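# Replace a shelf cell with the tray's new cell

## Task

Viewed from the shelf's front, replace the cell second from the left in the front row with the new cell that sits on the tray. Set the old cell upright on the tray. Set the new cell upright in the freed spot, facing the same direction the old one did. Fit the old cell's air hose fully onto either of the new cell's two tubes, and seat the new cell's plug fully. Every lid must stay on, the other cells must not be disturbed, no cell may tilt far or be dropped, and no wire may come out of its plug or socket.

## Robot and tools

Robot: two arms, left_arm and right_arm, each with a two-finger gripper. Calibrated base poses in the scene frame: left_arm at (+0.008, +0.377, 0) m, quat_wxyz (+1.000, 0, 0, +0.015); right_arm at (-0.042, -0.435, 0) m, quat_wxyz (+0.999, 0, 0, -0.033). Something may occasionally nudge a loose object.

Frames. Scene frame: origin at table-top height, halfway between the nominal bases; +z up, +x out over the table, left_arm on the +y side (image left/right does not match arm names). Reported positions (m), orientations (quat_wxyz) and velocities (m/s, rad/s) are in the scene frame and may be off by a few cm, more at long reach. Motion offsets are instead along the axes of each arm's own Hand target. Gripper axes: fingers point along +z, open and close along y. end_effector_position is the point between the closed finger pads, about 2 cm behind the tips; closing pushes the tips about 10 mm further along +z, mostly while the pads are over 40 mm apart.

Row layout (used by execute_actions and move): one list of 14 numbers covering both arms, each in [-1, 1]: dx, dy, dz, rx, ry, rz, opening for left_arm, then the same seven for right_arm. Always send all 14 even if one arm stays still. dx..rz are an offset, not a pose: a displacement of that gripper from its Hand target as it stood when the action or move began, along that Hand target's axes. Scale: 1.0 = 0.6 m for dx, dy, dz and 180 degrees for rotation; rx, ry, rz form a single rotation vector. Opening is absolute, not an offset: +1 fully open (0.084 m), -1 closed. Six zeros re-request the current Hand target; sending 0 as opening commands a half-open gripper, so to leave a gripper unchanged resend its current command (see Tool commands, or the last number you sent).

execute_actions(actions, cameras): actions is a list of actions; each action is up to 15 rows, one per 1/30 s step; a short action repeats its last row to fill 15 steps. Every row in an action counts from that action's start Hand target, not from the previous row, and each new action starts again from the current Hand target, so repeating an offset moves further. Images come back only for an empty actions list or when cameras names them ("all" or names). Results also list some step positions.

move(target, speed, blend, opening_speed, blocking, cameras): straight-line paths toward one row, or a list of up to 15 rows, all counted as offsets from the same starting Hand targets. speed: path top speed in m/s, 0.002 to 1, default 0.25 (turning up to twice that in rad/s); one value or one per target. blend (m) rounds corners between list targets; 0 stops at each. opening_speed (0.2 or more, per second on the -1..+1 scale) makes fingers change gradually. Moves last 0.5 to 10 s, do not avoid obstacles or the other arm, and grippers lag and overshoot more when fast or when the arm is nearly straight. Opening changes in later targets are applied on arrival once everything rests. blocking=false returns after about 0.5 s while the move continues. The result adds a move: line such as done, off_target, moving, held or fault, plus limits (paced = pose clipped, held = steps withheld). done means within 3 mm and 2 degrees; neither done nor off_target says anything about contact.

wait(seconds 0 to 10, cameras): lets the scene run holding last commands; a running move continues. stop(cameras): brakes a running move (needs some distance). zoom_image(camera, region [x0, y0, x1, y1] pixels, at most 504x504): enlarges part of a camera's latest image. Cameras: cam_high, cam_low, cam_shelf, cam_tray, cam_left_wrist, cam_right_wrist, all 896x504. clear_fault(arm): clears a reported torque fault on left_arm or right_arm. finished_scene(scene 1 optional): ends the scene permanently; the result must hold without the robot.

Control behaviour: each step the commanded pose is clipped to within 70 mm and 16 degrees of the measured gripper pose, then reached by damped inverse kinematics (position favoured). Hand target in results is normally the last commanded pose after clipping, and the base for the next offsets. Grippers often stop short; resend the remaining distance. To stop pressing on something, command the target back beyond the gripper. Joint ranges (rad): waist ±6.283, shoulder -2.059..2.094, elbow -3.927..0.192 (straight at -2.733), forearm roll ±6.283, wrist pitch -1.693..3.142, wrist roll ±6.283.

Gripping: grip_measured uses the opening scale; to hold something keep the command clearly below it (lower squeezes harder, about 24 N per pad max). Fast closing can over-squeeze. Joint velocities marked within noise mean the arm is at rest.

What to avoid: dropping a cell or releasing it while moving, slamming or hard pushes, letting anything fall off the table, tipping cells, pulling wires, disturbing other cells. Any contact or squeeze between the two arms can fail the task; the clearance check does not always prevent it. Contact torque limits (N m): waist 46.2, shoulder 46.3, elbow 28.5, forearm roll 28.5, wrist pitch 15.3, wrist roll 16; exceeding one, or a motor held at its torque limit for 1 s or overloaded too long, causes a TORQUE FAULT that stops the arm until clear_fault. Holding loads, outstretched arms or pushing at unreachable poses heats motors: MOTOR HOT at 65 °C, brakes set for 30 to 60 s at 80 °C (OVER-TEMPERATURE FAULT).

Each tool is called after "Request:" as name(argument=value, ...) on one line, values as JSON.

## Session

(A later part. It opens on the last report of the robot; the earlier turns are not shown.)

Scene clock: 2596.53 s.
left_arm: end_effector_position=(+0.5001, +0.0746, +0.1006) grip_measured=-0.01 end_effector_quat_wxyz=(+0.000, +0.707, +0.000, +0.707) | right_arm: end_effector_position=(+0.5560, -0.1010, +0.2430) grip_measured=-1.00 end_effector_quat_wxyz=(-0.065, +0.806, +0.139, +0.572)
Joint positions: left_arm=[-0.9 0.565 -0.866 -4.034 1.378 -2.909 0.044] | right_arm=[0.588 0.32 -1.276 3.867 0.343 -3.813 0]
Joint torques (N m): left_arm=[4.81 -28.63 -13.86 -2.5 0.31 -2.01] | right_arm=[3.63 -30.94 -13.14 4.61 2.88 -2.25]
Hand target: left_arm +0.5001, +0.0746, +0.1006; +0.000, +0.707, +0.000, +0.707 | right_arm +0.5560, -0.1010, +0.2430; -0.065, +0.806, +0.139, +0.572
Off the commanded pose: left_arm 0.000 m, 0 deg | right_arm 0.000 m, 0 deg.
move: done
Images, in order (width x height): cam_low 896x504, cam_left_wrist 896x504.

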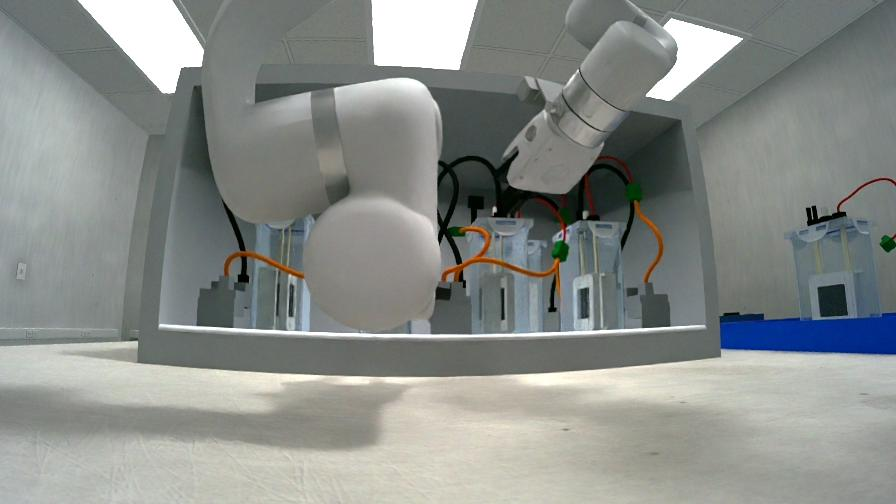

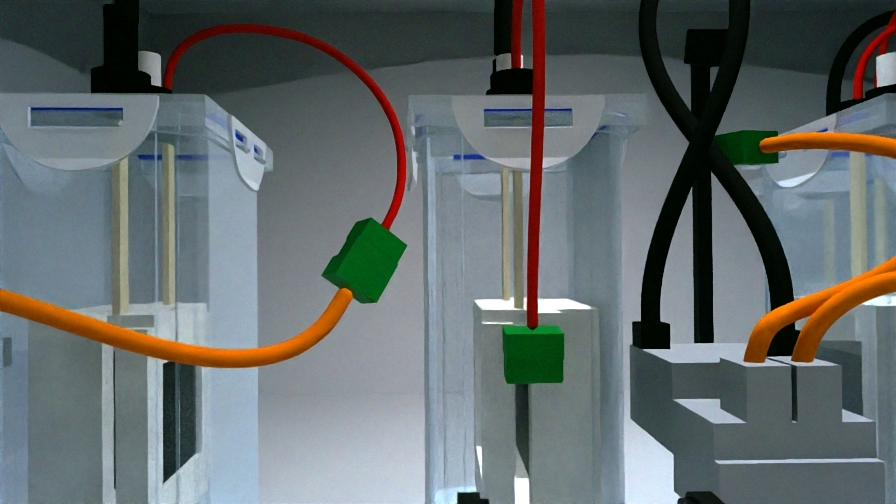

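Request:
move(target=[0.1,-0.05,-0.1333,-0.19,0,0,-0.5,0,0,0,0,0,0,-1], speed=0.15, cameras=["cam_left_wrist","cam_high"])

Request:
zoom_image(camera="cam_high", region=[390, 220, 510, 330])

Scene clock: 2650.43 s.
left_arm: end_effector_position=(+0.4201, +0.1045, +0.1606) grip_measured=-0.52 end_effector_quat_wxyz=(+0.208, +0.676, -0.208, +0.676) | right_arm: end_effector_position=(+0.5560, -0.1010, +0.2430) grip_measured=-1.00 end_effector_quat_wxyz=(-0.065, +0.806, +0.139, +0.572)
Joint positions: left_arm=[-0.604 0.084 -0.353 -3.117 1.302 -3.148 0.021] | right_arm=[0.588 0.32 -1.276 3.867 0.343 -3.813 0]
Joint torques (N m): left_arm=[5.2 -32.51 -6.51 2.88 0.31 -1.94] | right_arm=[3.59 -30.53 -14.91 4.43 2.9 -2.05]
Hand target: left_arm +0.4201, +0.1045, +0.1606; +0.208, +0.676, -0.208, +0.676 | right_arm +0.5560, -0.1010, +0.2430; -0.065, +0.806, +0.139, +0.572
Off the commanded pose: left_arm 0.000 m, 0 deg | right_arm 0.000 m, 0 deg.
move: done
Images, in order (width x height): cam_high 896x504, cam_left_wrist 896x504.

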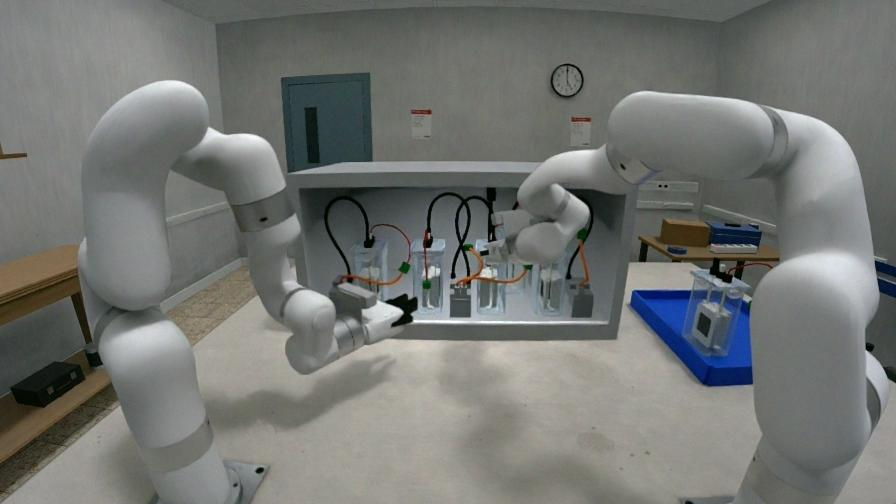

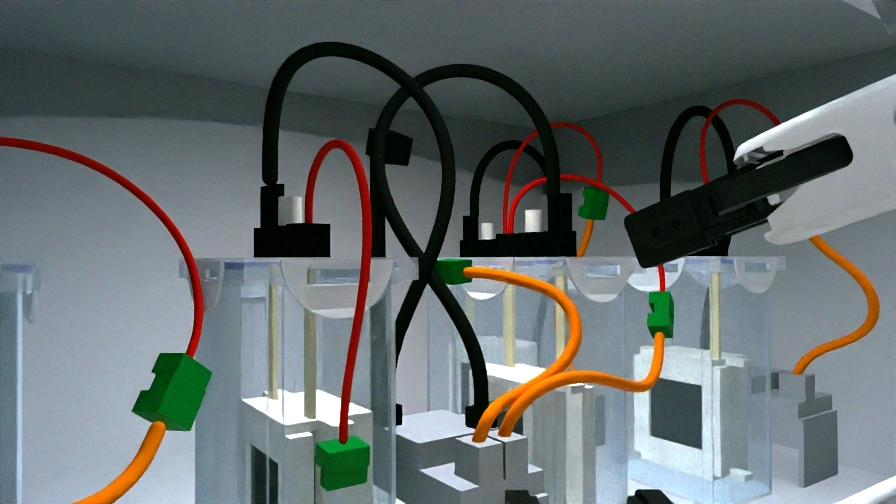

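Scaled by 4.200 from the camera's 896x504 image, which has a finer 1280x720 frame.

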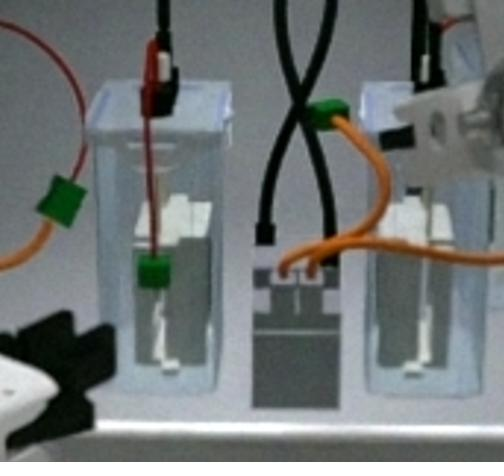

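Request:
move(target=[[0,0,0,0,0,0,0,-0.0917,0.1967,-0.2527,0,0,0,-1]], speed=0.15)

Request:
move(target=[[0.0667,0.0833,0.2773,0.05,0,0,0,0,0,0,0,0,0,-1]], speed=0.12, cameras=["cam_left_wrist","cam_high"])

Scene clock: 2670.30 s.
left_arm: end_effector_position=(+0.4201, +0.1045, +0.1606) grip_measured=-0.01 end_effector_quat_wxyz=(+0.208, +0.676, -0.208, +0.676) | right_arm: end_effector_position=(+0.4372, -0.2616, +0.2488) grip_measured=-1.00 end_effector_quat_wxyz=(-0.065, +0.806, +0.139, +0.572)
Joint positions: left_arm=[-0.604 0.083 -0.353 -3.117 1.302 -3.149 0.044] | right_arm=[0.417 -0.252 -0.65 3.341 0.331 -3.366 0]
Joint torques (N m): left_arm=[4.84 -32.42 -7.11 2.92 0.29 -1.92] | right_arm=[-4.46 -18.81 -11.95 -3.34 0.26 2.18]
Hand target: left_arm +0.4201, +0.1045, +0.1606; +0.208, +0.676, -0.208, +0.676 | right_arm +0.4372, -0.2616, +0.2488; -0.065, +0.806, +0.139, +0.572
Off the commanded pose: left_arm 0.000 m, 0 deg | right_arm 0.000 m, 0 deg.
move: done

Scene clock: 2672.30 s.
left_arm: end_effector_position=(+0.5297, -0.0302, +0.2007) grip_measured=-0.01 end_effector_quat_wxyz=(+0.154, +0.690, -0.154, +0.690) | right_arm: end_effector_position=(+0.4372, -0.2616, +0.2488) grip_measured=-1.00 end_effector_quat_wxyz=(-0.065, +0.806, +0.139, +0.572)
Joint positions: left_arm=[-0.789 0.381 -0.991 -3.525 0.996 -2.926 0.044] | right_arm=[0.417 -0.252 -0.65 3.341 0.331 -3.365 0]
Joint torques (N m): left_arm=[-4.21 -29.6 -18.08 -2.67 0.26 1.87] | right_arm=[-4.35 -18.58 -11.95 -3.49 0.27 2.22]
Hand target: left_arm +0.5297, -0.0302, +0.2007; +0.154, +0.690, -0.154, +0.690 | right_arm +0.4372, -0.2616, +0.2488; -0.065, +0.806, +0.139, +0.572
Off the commanded pose: left_arm 0.000 m, 0 deg | right_arm 0.000 m, 0 deg.
move: done
Images, in order (width x height): cam_high 896x504, cam_left_wrist 896x504.

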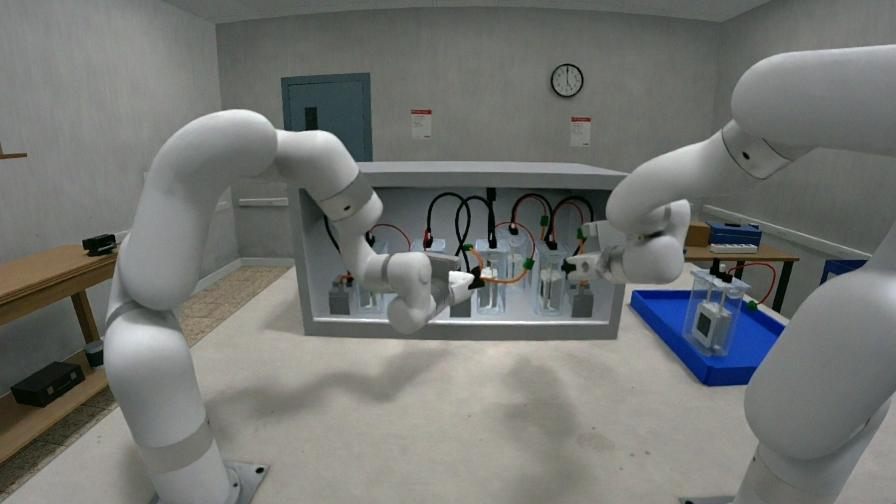

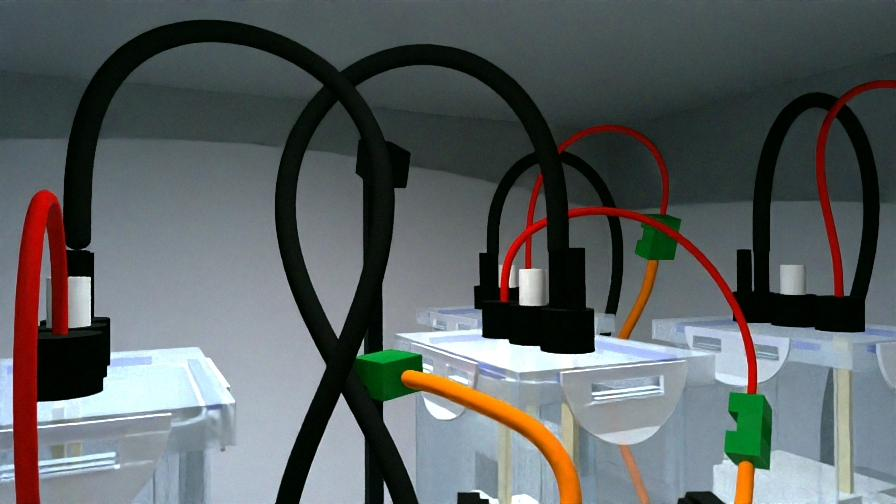

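Request:
move(target=[0,0.003,0.09,0,0,0,0,0,0,0,0,0,0,-1], speed=0.05, cameras=["cam_left_wrist","cam_high"])

Request:
zoom_image(camera="cam_high", region=[410, 220, 530, 330])

Scene clock: 2677.67 s.
left_arm: end_effector_position=(+0.5778, -0.0548, +0.2007) grip_measured=-0.01 end_effector_quat_wxyz=(+0.154, +0.690, -0.154, +0.690) | right_arm: end_effector_position=(+0.4372, -0.2616, +0.2488) grip_measured=-1.00 end_effector_quat_wxyz=(-0.065, +0.806, +0.139, +0.572)
Joint positions: left_arm=[-0.754 0.519 -1.216 -3.506 0.907 -2.911 0.044] | right_arm=[0.417 -0.252 -0.65 3.341 0.331 -3.365 0]
Joint torques (N m): left_arm=[4.69 -34.74 -18.59 3.03 0.2 1.91] | right_arm=[-4.49 -18.5 -12.05 -3.26 0.36 2.22]
Hand target: left_arm +0.5778, -0.0548, +0.2007; +0.154, +0.690, -0.154, +0.690 | right_arm +0.4372, -0.2616, +0.2488; -0.065, +0.806, +0.139, +0.572
Off the commanded pose: left_arm 0.000 m, 0 deg | right_arm 0.000 m, 0 deg.
move: done
Images, in order (width x height): cam_high 896x504, cam_left_wrist 896x504.

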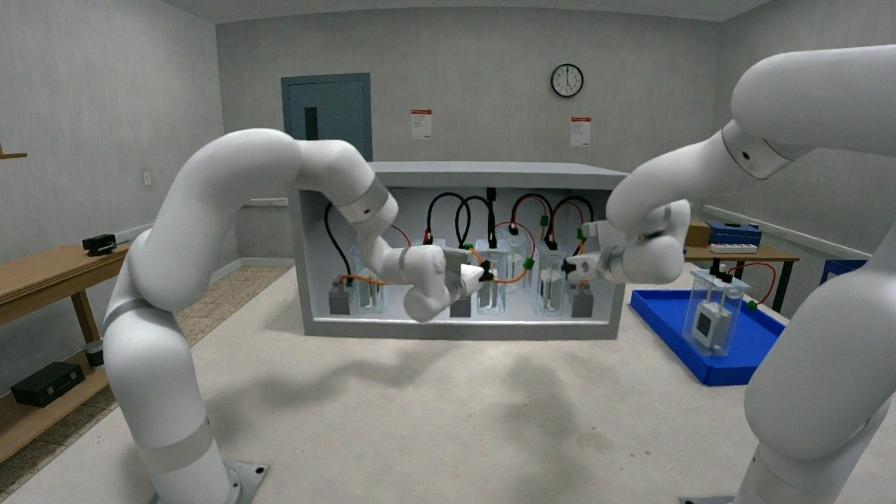

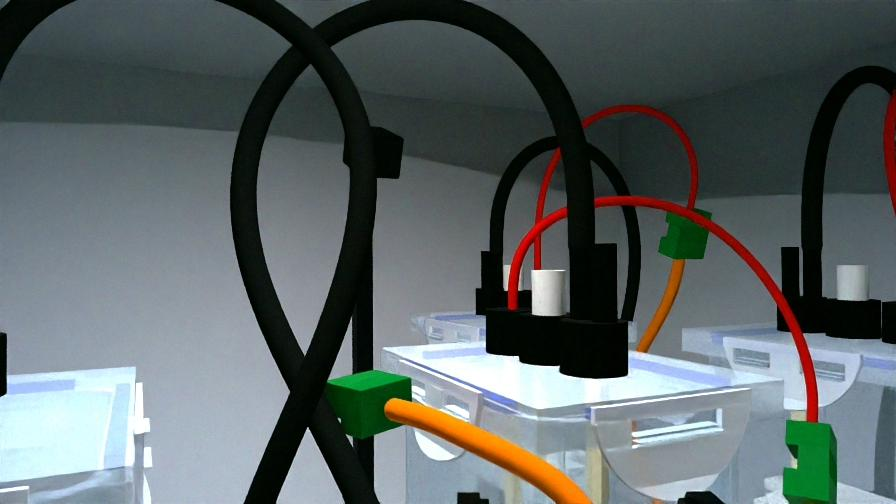

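Scaled by 4.200 from the camera's 896x504 image, which has a finer 1280x720 frame.

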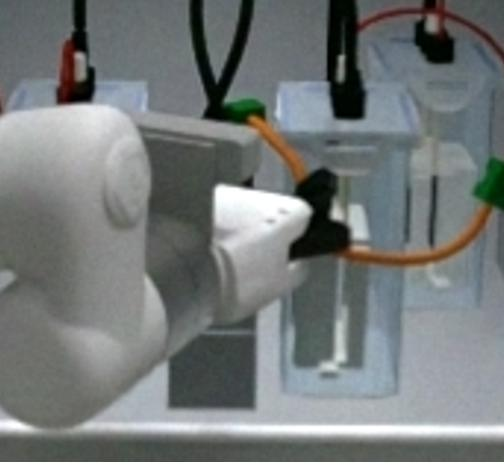

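Request:
move(target=[0,0,0,0,0,0,-1,0,0,0,0,0,0,-1], opening_speed=0.8, cameras=["cam_left_wrist"])

Scene clock: 2680.90 s.
left_arm: end_effector_position=(+0.5778, -0.0548, +0.2007) grip_measured=-1.00 end_effector_quat_wxyz=(+0.154, +0.690, -0.154, +0.690) | right_arm: end_effector_position=(+0.4372, -0.2616, +0.2488) grip_measured=-1.00 end_effector_quat_wxyz=(-0.065, +0.806, +0.139, +0.572)
Joint positions: left_arm=[-0.754 0.519 -1.216 -3.506 0.907 -2.911 0] | right_arm=[0.417 -0.252 -0.65 3.341 0.331 -3.365 0]
Joint torques (N m): left_arm=[5.11 -34.84 -18.59 2.62 0.26 1.94] | right_arm=[-4.58 -18.74 -11.96 -3.21 0.28 2.11]
Hand target: left_arm +0.5778, -0.0548, +0.2007; +0.154, +0.690, -0.154, +0.690 | right_arm +0.4372, -0.2616, +0.2488; -0.065, +0.806, +0.139, +0.572
Off the commanded pose: left_arm 0.000 m, 0 deg | right_arm 0.000 m, 0 deg.
move: done
Images, in order (width x height): cam_left_wrist 896x504.

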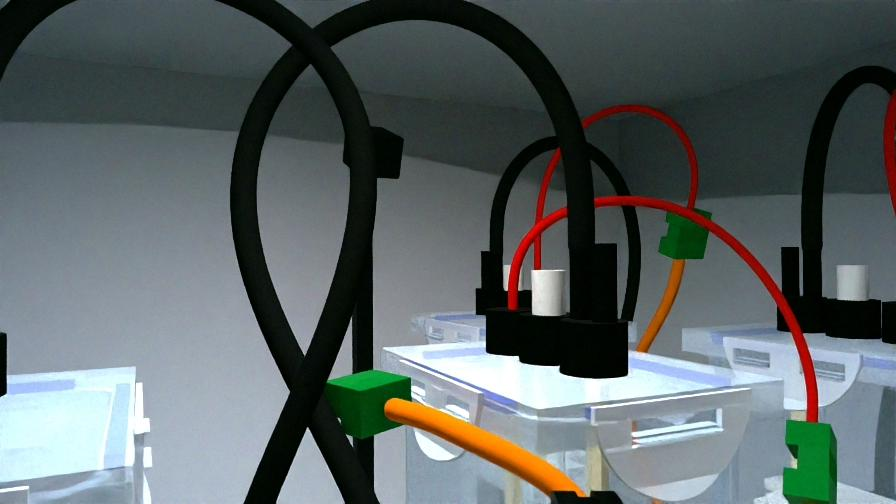

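Request:
move(target=[[0,0,0,0,0,0,-0.3,0,0,0,0,0,0,-1],[0,0,0.023,0,0,0,-0.3,0,0,0,0,0,0,-1]], speed=0.04, cameras=["cam_left_wrist","cam_shelf"])

Request:
zoom_image(camera="cam_shelf", region=[380, 230, 560, 350])

Scene clock: 2687.27 s.
left_arm: end_effector_position=(+0.5903, -0.0607, +0.2007) grip_measured=-0.32 end_effector_quat_wxyz=(+0.154, +0.690, -0.154, +0.690) | right_arm: end_effector_position=(+0.4372, -0.2616, +0.2488) grip_measured=-1.00 end_effector_quat_wxyz=(-0.065, +0.806, +0.139, +0.572)
Joint positions: left_arm=[-0.746 0.556 -1.278 -3.502 0.882 -2.907 0.03] | right_arm=[0.417 -0.252 -0.65 3.341 0.331 -3.365 0]
Joint torques (N m): left_arm=[4.88 -35.97 -18.94 3.08 0.21 1.85] | right_arm=[-4.36 -18.58 -12.09 -3.18 0.34 2.22]
Hand target: left_arm +0.5903, -0.0607, +0.2007; +0.154, +0.690, -0.154, +0.690 | right_arm +0.4372, -0.2616, +0.2488; -0.065, +0.806, +0.139, +0.572
Off the commanded pose: left_arm 0.000 m, 0 deg | right_arm 0.000 m, 0 deg.
move: done
Images, in order (width x height): cam_shelf 896x504, cam_left_wrist 896x504.

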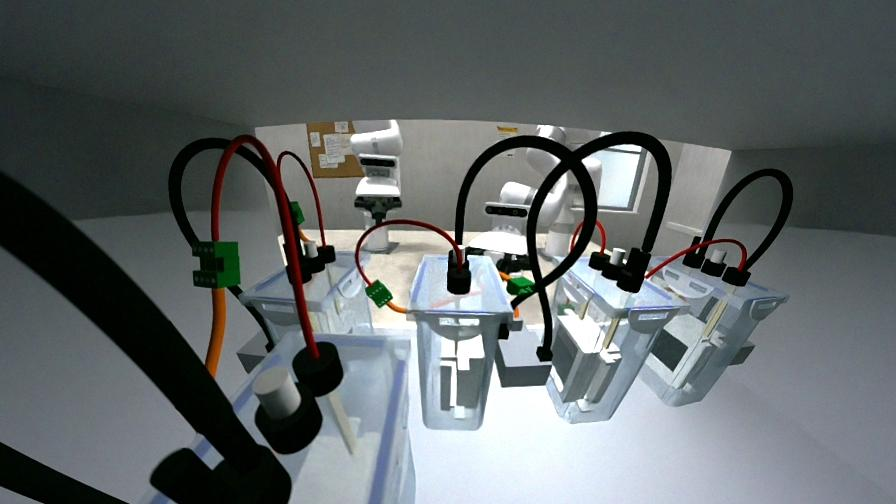

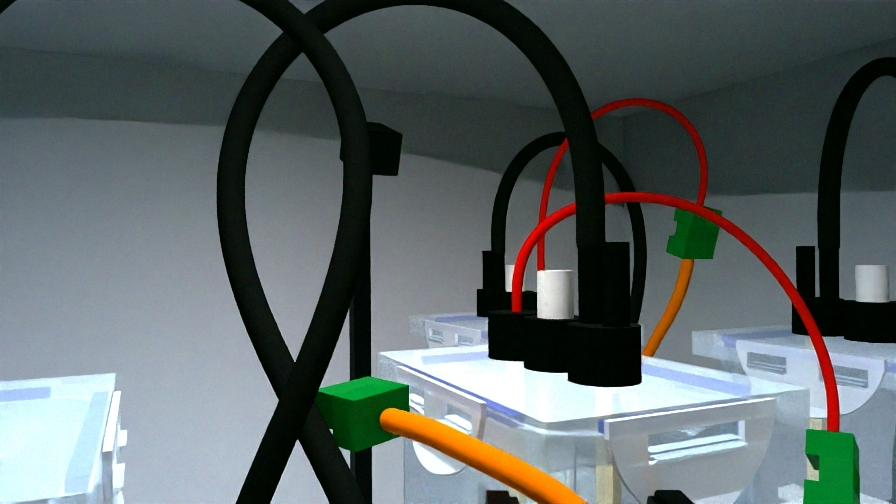

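Scaled by 2.800 from the camera's 896x504 image, which has a finer 1280x720 frame.

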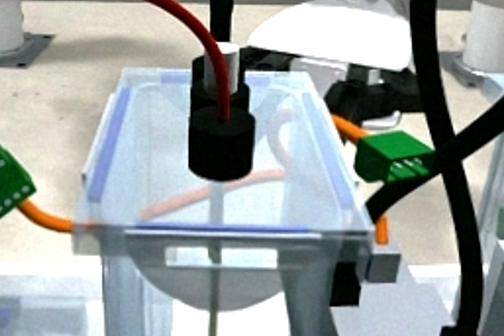

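Request:
move(target=[0,0,0,0,0,0,-1,0,0,0,0,0,0,-1], opening_speed=0.8, cameras=["cam_left_wrist"])

Scene clock: 2689.93 s.
left_arm: end_effector_position=(+0.5903, -0.0607, +0.2007) grip_measured=-0.82 end_effector_quat_wxyz=(+0.154, +0.690, -0.154, +0.690) | right_arm: end_effector_position=(+0.4372, -0.2616, +0.2488) grip_measured=-1.00 end_effector_quat_wxyz=(-0.065, +0.806, +0.139, +0.572)
Joint positions: left_arm=[-0.746 0.556 -1.278 -3.502 0.882 -2.907 0.008] | right_arm=[0.417 -0.252 -0.65 3.341 0.331 -3.365 0]
Joint torques (N m): left_arm=[4.76 -36.28 -17.32 2.21 0.24 1.89] | right_arm=[-4.4 -18.62 -12.1 -3.17 0.46 2.15]
Hand target: left_arm +0.5903, -0.0607, +0.2007; +0.154, +0.690, -0.154, +0.690 | right_arm +0.4372, -0.2616, +0.2488; -0.065, +0.806, +0.139, +0.572
Off the commanded pose: left_arm 0.000 m, 0 deg | right_arm 0.000 m, 0 deg.
move: done
Images, in order (width x height): cam_left_wrist 896x504.

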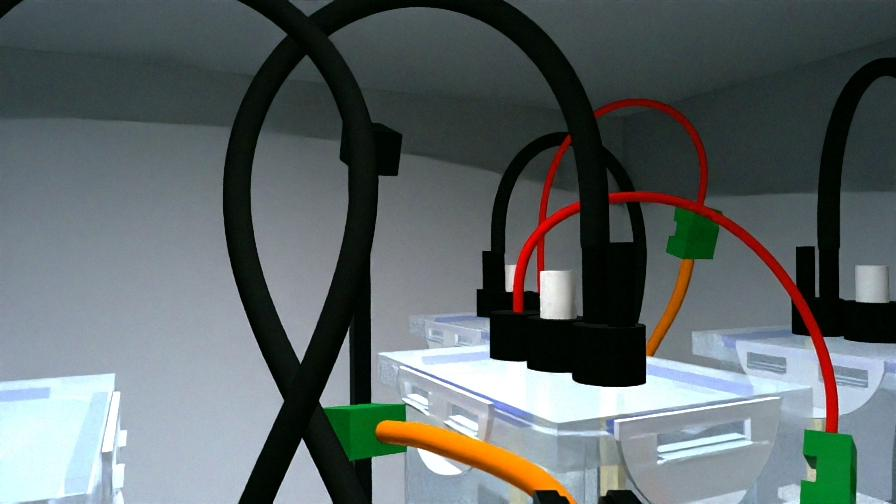

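Request:
move(target=[0.0167,0.02,-0.05,0,0,0,-1,0,0,0,0,0,0,-1], speed=0.04, cameras=["cam_left_wrist","cam_shelf","cam_high"])

Request:
zoom_image(camera="cam_high", region=[410, 220, 530, 330])

Scene clock: 2697.63 s.
left_arm: end_effector_position=(+0.5581, -0.0588, +0.2107) grip_measured=-0.85 end_effector_quat_wxyz=(+0.154, +0.690, -0.154, +0.690) | right_arm: end_effector_position=(+0.4372, -0.2616, +0.2488) grip_measured=-1.00 end_effector_quat_wxyz=(-0.065, +0.806, +0.139, +0.572)
Joint positions: left_arm=[-0.786 0.465 -1.161 -3.544 0.916 -2.888 0.007] | right_arm=[0.417 -0.252 -0.65 3.341 0.331 -3.365 0]
Joint torques (N m): left_arm=[-16.11 -67.2 -19.71 2.5 7.76 1.56] | right_arm=[-4.32 -18.67 -12.29 -2.91 0.49 2.12]
Hand target: left_arm +0.5581, -0.0588, +0.2107; +0.154, +0.690, -0.154, +0.690 | right_arm +0.4372, -0.2616, +0.2488; -0.065, +0.806, +0.139, +0.572
Off the commanded pose: left_arm 0.000 m, 0 deg | right_arm 0.000 m, 0 deg.
move: done
Images, in order (width x height): cam_high 896x504, cam_shelf 896x504, cam_left_wrist 896x504.

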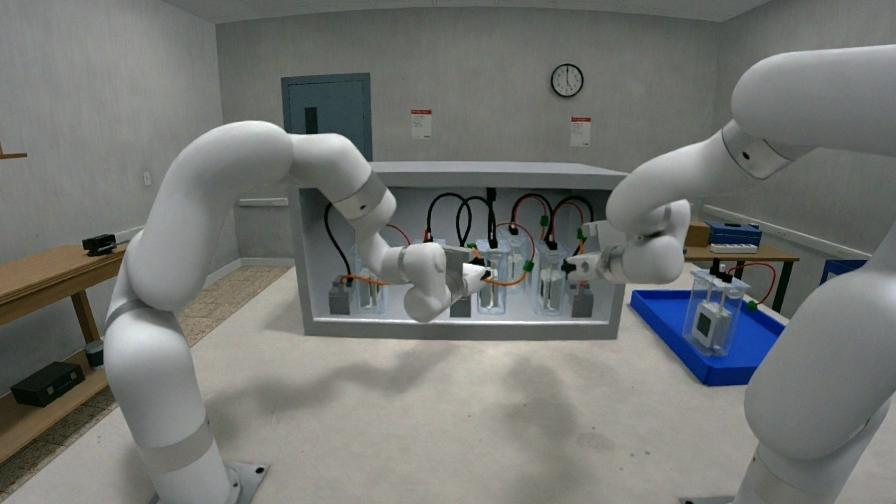

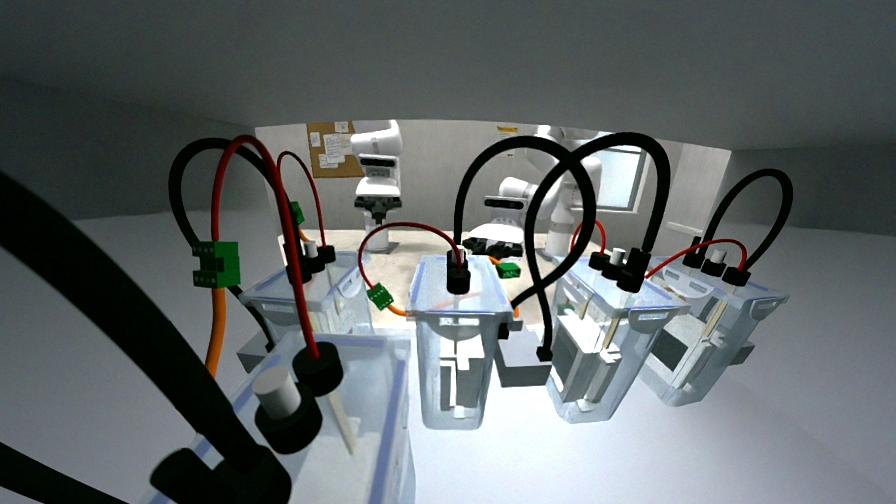

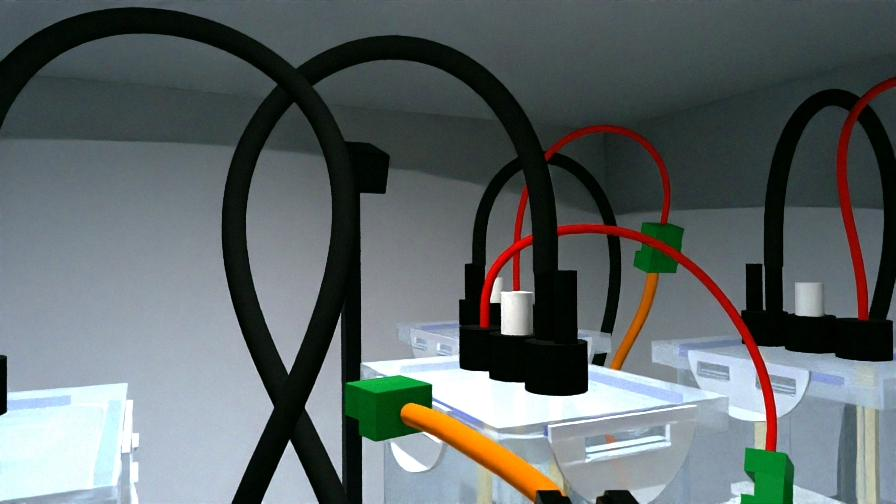

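Scaled by 4.200 from the camera's 896x504 image, which has a finer 1280x720 frame.

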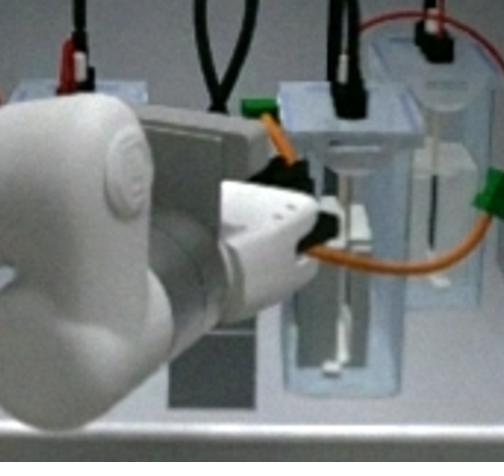

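Request:
move(target=[-0.0167,0,0.03,0,0,0,-1,0,0,0,0,0,0,-1], speed=0.06, cameras=["cam_left_wrist","cam_low"])

Request:
zoom_image(camera="cam_low", region=[380, 190, 600, 340])

Scene clock: 2701.63 s.
left_arm: end_effector_position=(+0.5744, -0.0665, +0.2007) grip_measured=-0.86 end_effector_quat_wxyz=(+0.154, +0.690, -0.154, +0.690) | right_arm: end_effector_position=(+0.4372, -0.2616, +0.2488) grip_measured=-1.00 end_effector_quat_wxyz=(-0.065, +0.806, +0.139, +0.572)
Joint positions: left_arm=[-0.775 0.533 -1.238 -3.533 0.905 -2.892 0.006] | right_arm=[0.417 -0.252 -0.65 3.341 0.331 -3.365 0]
Joint torques (N m): left_arm=[5.9 -32.08 -16.99 2.57 -0.53 -2.03] | right_arm=[-4.4 -18.52 -12.23 -2.81 0.4 2.2]
Hand target: left_arm +0.5744, -0.0664, +0.2007; +0.154, +0.690, -0.154, +0.690 | right_arm +0.4372, -0.2616, +0.2488; -0.065, +0.806, +0.139, +0.572
Off the commanded pose: left_arm 0.000 m, 0 deg | right_arm 0.000 m, 0 deg.
move: done
Images, in order (width x height): cam_low 896x504, cam_left_wrist 896x504.

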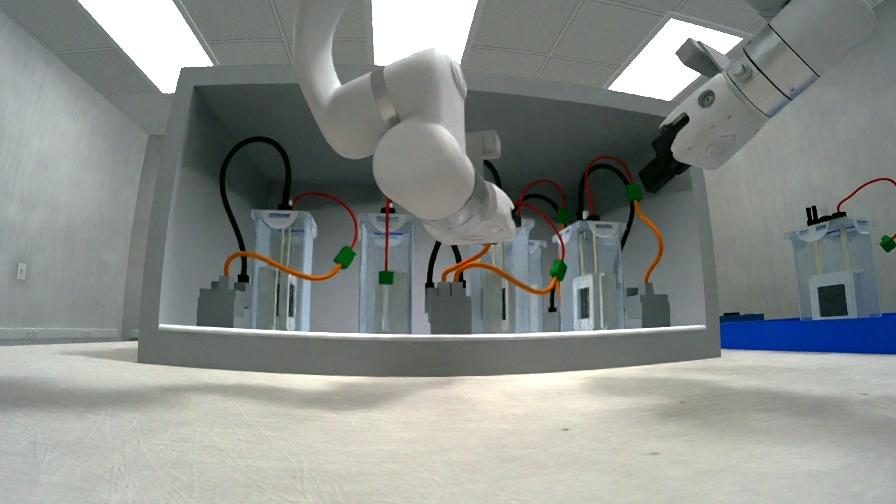

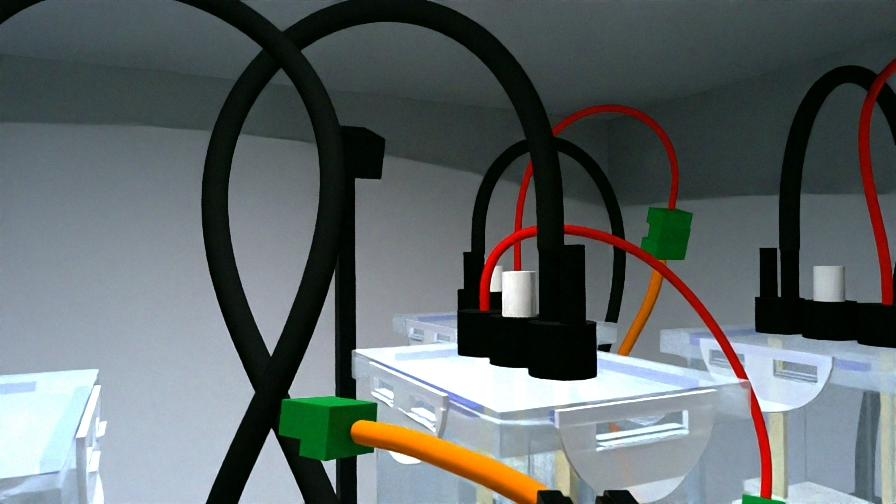

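Scaled by 2.291 from the camera's 896x504 image, which has a finer 1280x720 frame.

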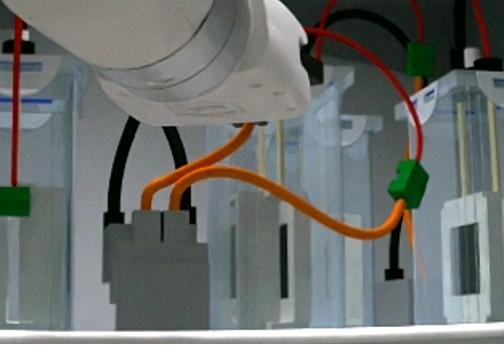

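Request:
move(target=[[0,0,0,0,0,0,-0.3,0,0,0,0,0,0,-1],[0,0,-0.12,0,0,0,-0.3,0,0,0,0,0,0,-1]], speed=0.06, opening_speed=0.5, cameras=["cam_left_wrist","cam_shelf","cam_high"])

Request:
zoom_image(camera="cam_left_wrist", region=[250, 330, 620, 504])

Request:
zoom_image(camera="cam_shelf", region=[470, 240, 570, 310])

Scene clock: 2724.30 s.
left_arm: end_effector_position=(+0.5092, -0.0358, +0.2007) grip_measured=-0.32 end_effector_quat_wxyz=(+0.154, +0.690, -0.154, +0.690) | right_arm: end_effector_position=(+0.4372, -0.2616, +0.2488) grip_measured=-1.00 end_effector_quat_wxyz=(-0.065, +0.806, +0.139, +0.572)
Joint positions: left_arm=[-0.831 0.353 -0.945 -3.569 1.022 -2.909 0.03] | right_arm=[0.417 -0.252 -0.65 3.341 0.331 -3.365 0]
Joint torques (N m): left_arm=[-4.49 -46.54 -10.18 -2.61 5.01 -2] | right_arm=[-4.42 -18.53 -12.24 -2.78 0.45 2.14]
Hand target: left_arm +0.5092, -0.0358, +0.2007; +0.154, +0.690, -0.154, +0.690 | right_arm +0.4372, -0.2616, +0.2488; -0.065, +0.806, +0.139, +0.572
Off the commanded pose: left_arm 0.000 m, 0 deg | right_arm 0.000 m, 0 deg.
move: done
Images, in order (width x height): cam_high 896x504, cam_shelf 896x504, cam_left_wrist 896x504.

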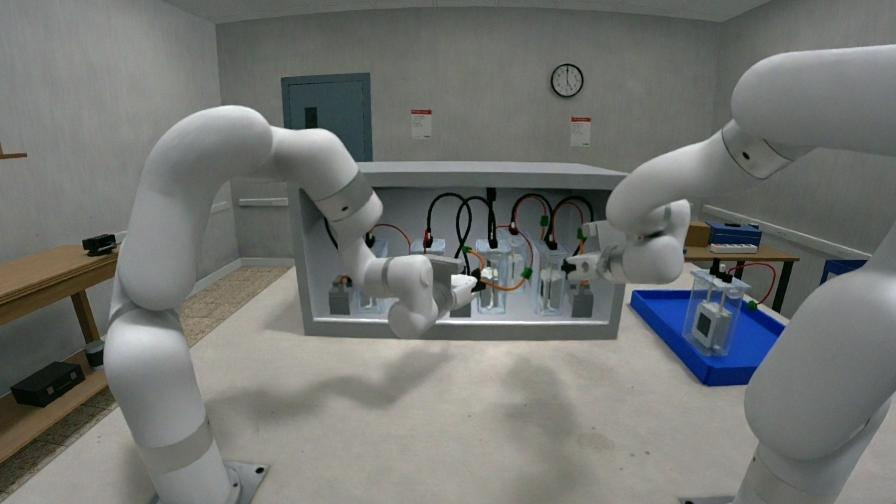

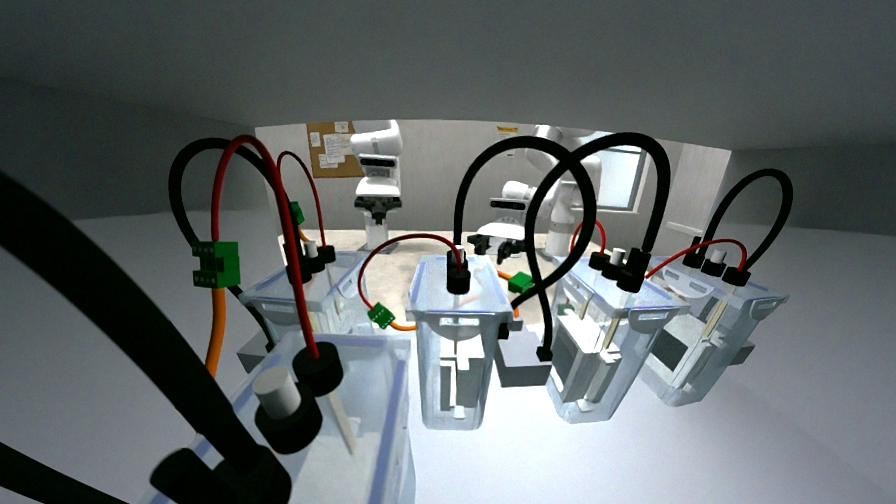

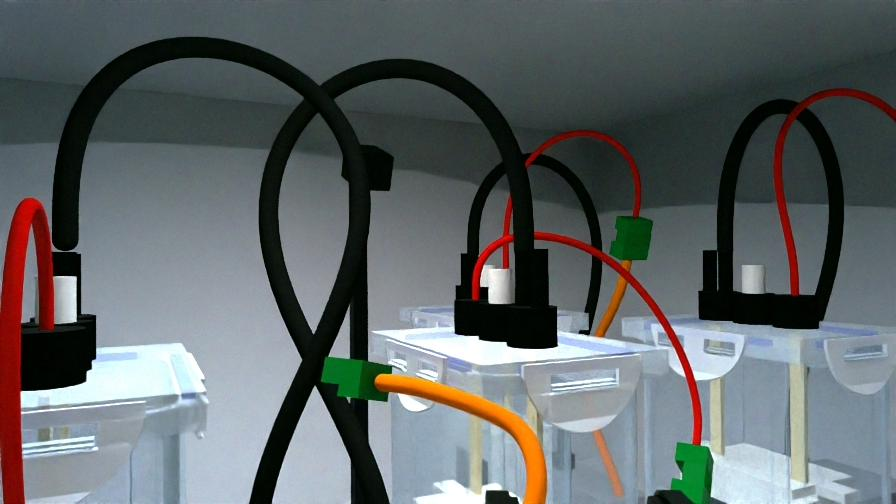

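Scaled by 1.362 from the camera's 896x504 image, which has a finer 1280x720 frame.

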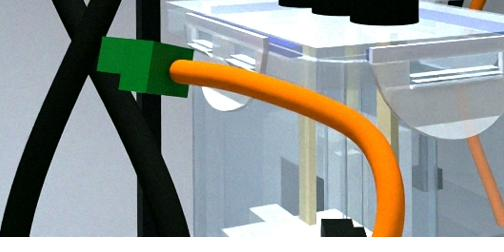

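Scaled by 5.040 from the camera's 896x504 image, which has a finer 1280x720 frame.

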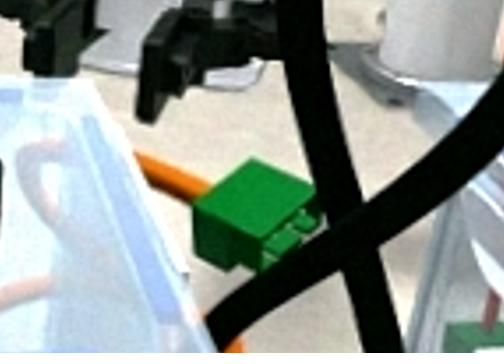

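Request:
execute_actions(actions=[], cameras=["cam_right_wrist","cam_left_wrist","cam_low"])

Request:
zoom_image(camera="cam_right_wrist", region=[0, 200, 300, 420])

Request:
zoom_image(camera="cam_left_wrist", region=[300, 330, 440, 430])

Scene clock: 2770.13 s.
left_arm: end_effector_position=(+0.5092, -0.0358, +0.2007) grip_measured=-0.32 end_effector_quat_wxyz=(+0.154, +0.690, -0.154, +0.690) | right_arm: end_effector_position=(+0.4372, -0.2616, +0.2488) grip_measured=-1.00 end_effector_quat_wxyz=(-0.065, +0.806, +0.139, +0.572)
Joint positions: left_arm=[-0.831 0.353 -0.945 -3.569 1.022 -2.909 0.03] | right_arm=[0.417 -0.252 -0.65 3.341 0.331 -3.365 0]
Joint velocities: within noise
Joint torques (N m): left_arm=[-4.41 -46.26 -10.16 -2.57 4.81 -1.98] | right_arm=[-4.52 -18.5 -12.16 -2.53 0.45 2.11]
Hand target: left_arm +0.5092, -0.0358, +0.2007; +0.154, +0.690, -0.154, +0.690 | right_arm +0.4372, -0.2616, +0.2488; -0.065, +0.806, +0.139, +0.572
Tool commands: left_gripper/opening=-0.3 right_gripper/opening=-1.0
Off the commanded pose: left_arm 0.000 m, 0 deg | right_arm 0.000 m, 0 deg.
Images, in order (width x height): cam_low 896x504, cam_left_wrist 896x504, cam_right_wrist 896x504.

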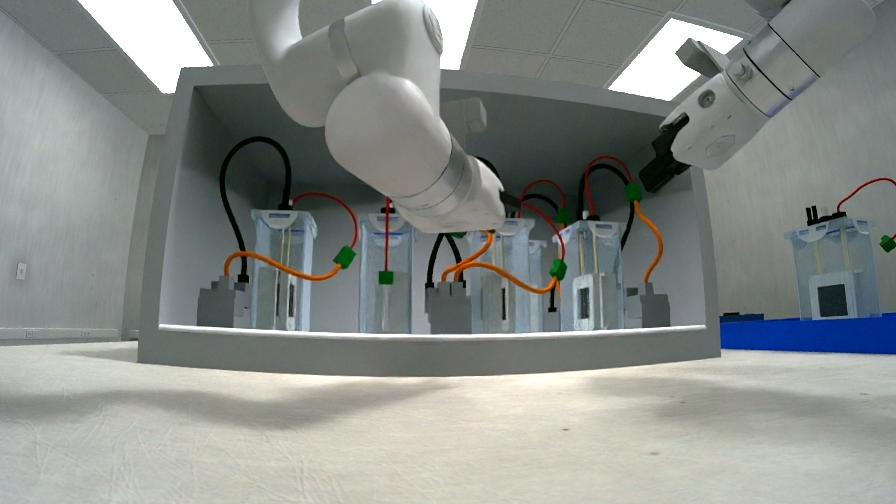

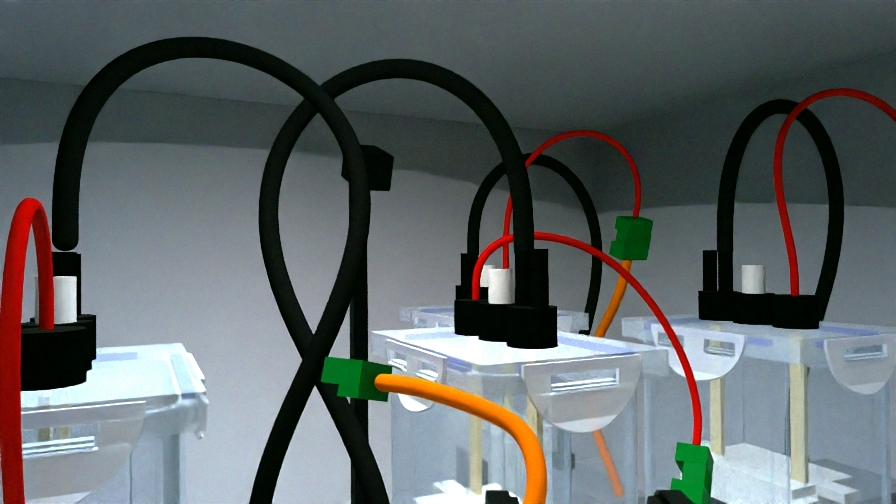

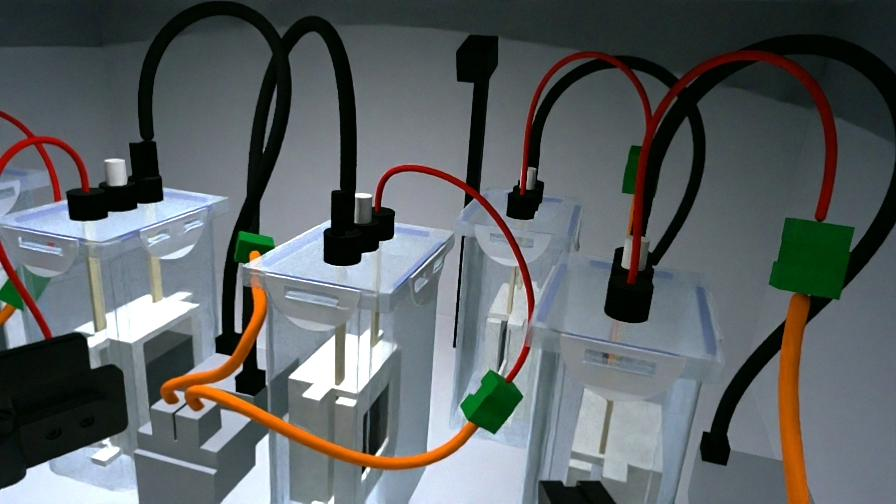

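Scaled by 1.680 from the camera's 896x504 image, which has a finer 1280x720 frame.

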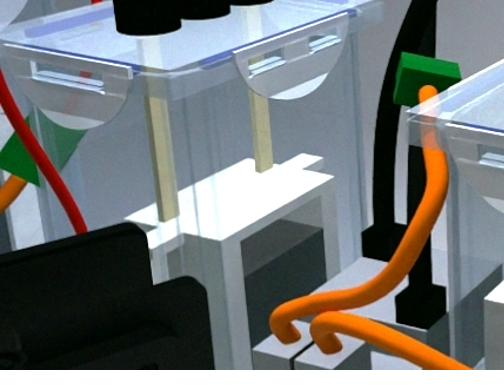

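Scaled by 3.600 from the camera's 896x504 image, which has a finer 1280x720 frame.

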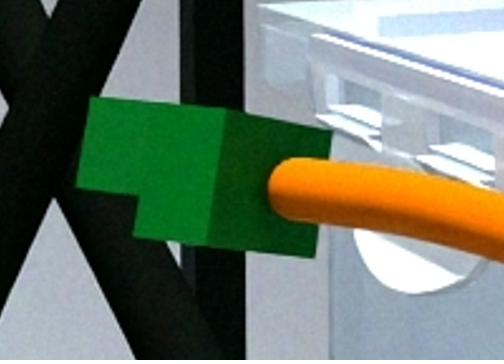

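Request:
move(target=[[0.0388,-0.0333,-0.045,0.0556,0,0,-0.43,0,0,0,0,0,0,-1]], speed=0.12)

Request:
move(target=[[0,0,0,0,0,-0.5,-0.43,0,0,0,0,0,0,-1]], speed=0.3, cameras=["cam_left_wrist","cam_high"])

Scene clock: 2793.97 s.
left_arm: end_effector_position=(+0.4933, -0.0062, +0.2239) grip_measured=-0.45 end_effector_quat_wxyz=(+0.093, +0.701, -0.093, +0.701) | right_arm: end_effector_position=(+0.4372, -0.2616, +0.2488) grip_measured=-1.00 end_effector_quat_wxyz=(-0.065, +0.806, +0.139, +0.572)
Joint positions: left_arm=[-0.891 0.25 -0.866 -3.834 1.072 -2.765 0.024] | right_arm=[0.417 -0.252 -0.65 3.341 0.331 -3.365 0]
Joint torques (N m): left_arm=[-4.42 -43.56 -10.31 -2.39 4.9 2.01] | right_arm=[-4.53 -18.61 -12.37 -2.4 0.46 2.04]
Hand target: left_arm +0.4933, -0.0062, +0.2239; +0.093, +0.701, -0.093, +0.701 | right_arm +0.4372, -0.2616, +0.2488; -0.065, +0.806, +0.139, +0.572
Off the commanded pose: left_arm 0.000 m, 0 deg | right_arm 0.000 m, 0 deg.
move: done

Scene clock: 2797.13 s.
left_arm: end_effector_position=(+0.4932, -0.0063, +0.2241) grip_measured=-0.45 end_effector_quat_wxyz=(+0.562, +0.561, +0.430, +0.430) | right_arm: end_effector_position=(+0.4372, -0.2616, +0.2488) grip_measured=-1.00 end_effector_quat_wxyz=(-0.065, +0.806, +0.139, +0.572)
Joint positions: left_arm=[-0.891 0.25 -0.866 -3.834 1.072 -4.335 0.024] | right_arm=[0.417 -0.252 -0.65 3.341 0.331 -3.365 0]
Joint torques (N m): left_arm=[4.64 -27.82 -10.19 3.45 4.87 -1.97] | right_arm=[-4.35 -18.5 -12.36 -2.46 0.46 2.03]
Hand target: left_arm +0.4933, -0.0062, +0.2239; +0.562, +0.561, +0.430, +0.430 | right_arm +0.4372, -0.2616, +0.2488; -0.065, +0.806, +0.139, +0.572
Off the commanded pose: left_arm 0.000 m, 0 deg | right_arm 0.000 m, 0 deg.
move: done
Images, in order (width x height): cam_high 896x504, cam_left_wrist 896x504.

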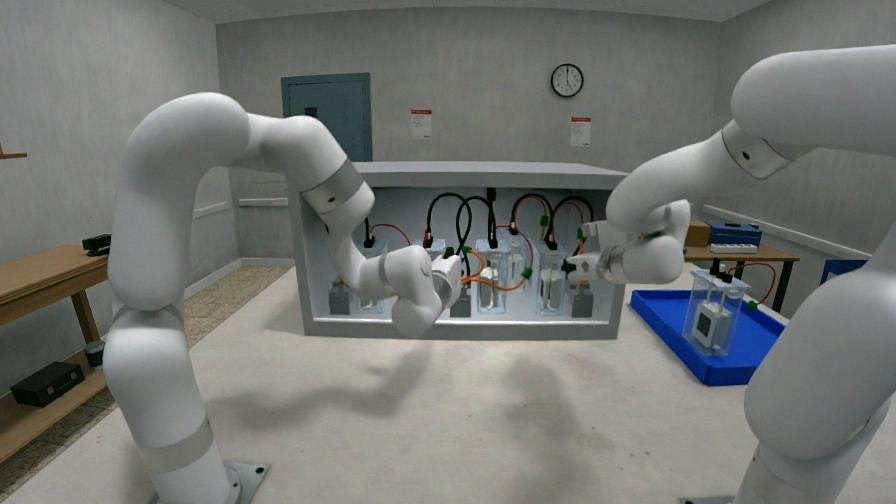

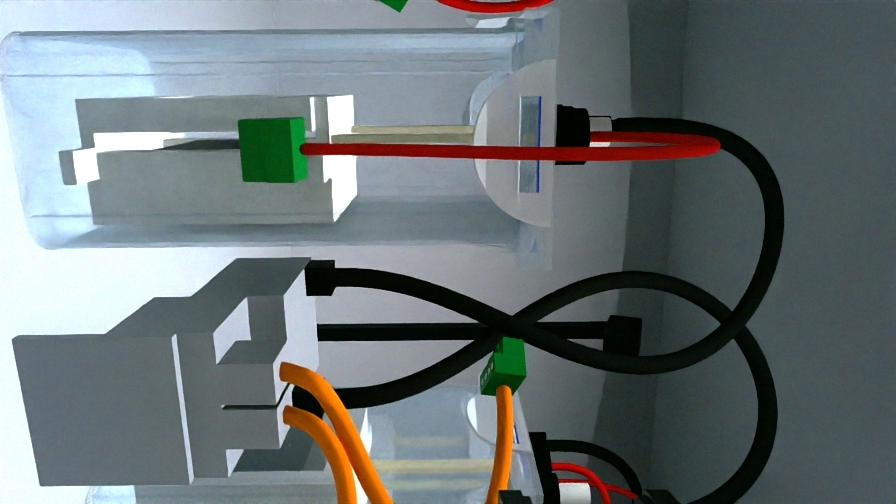

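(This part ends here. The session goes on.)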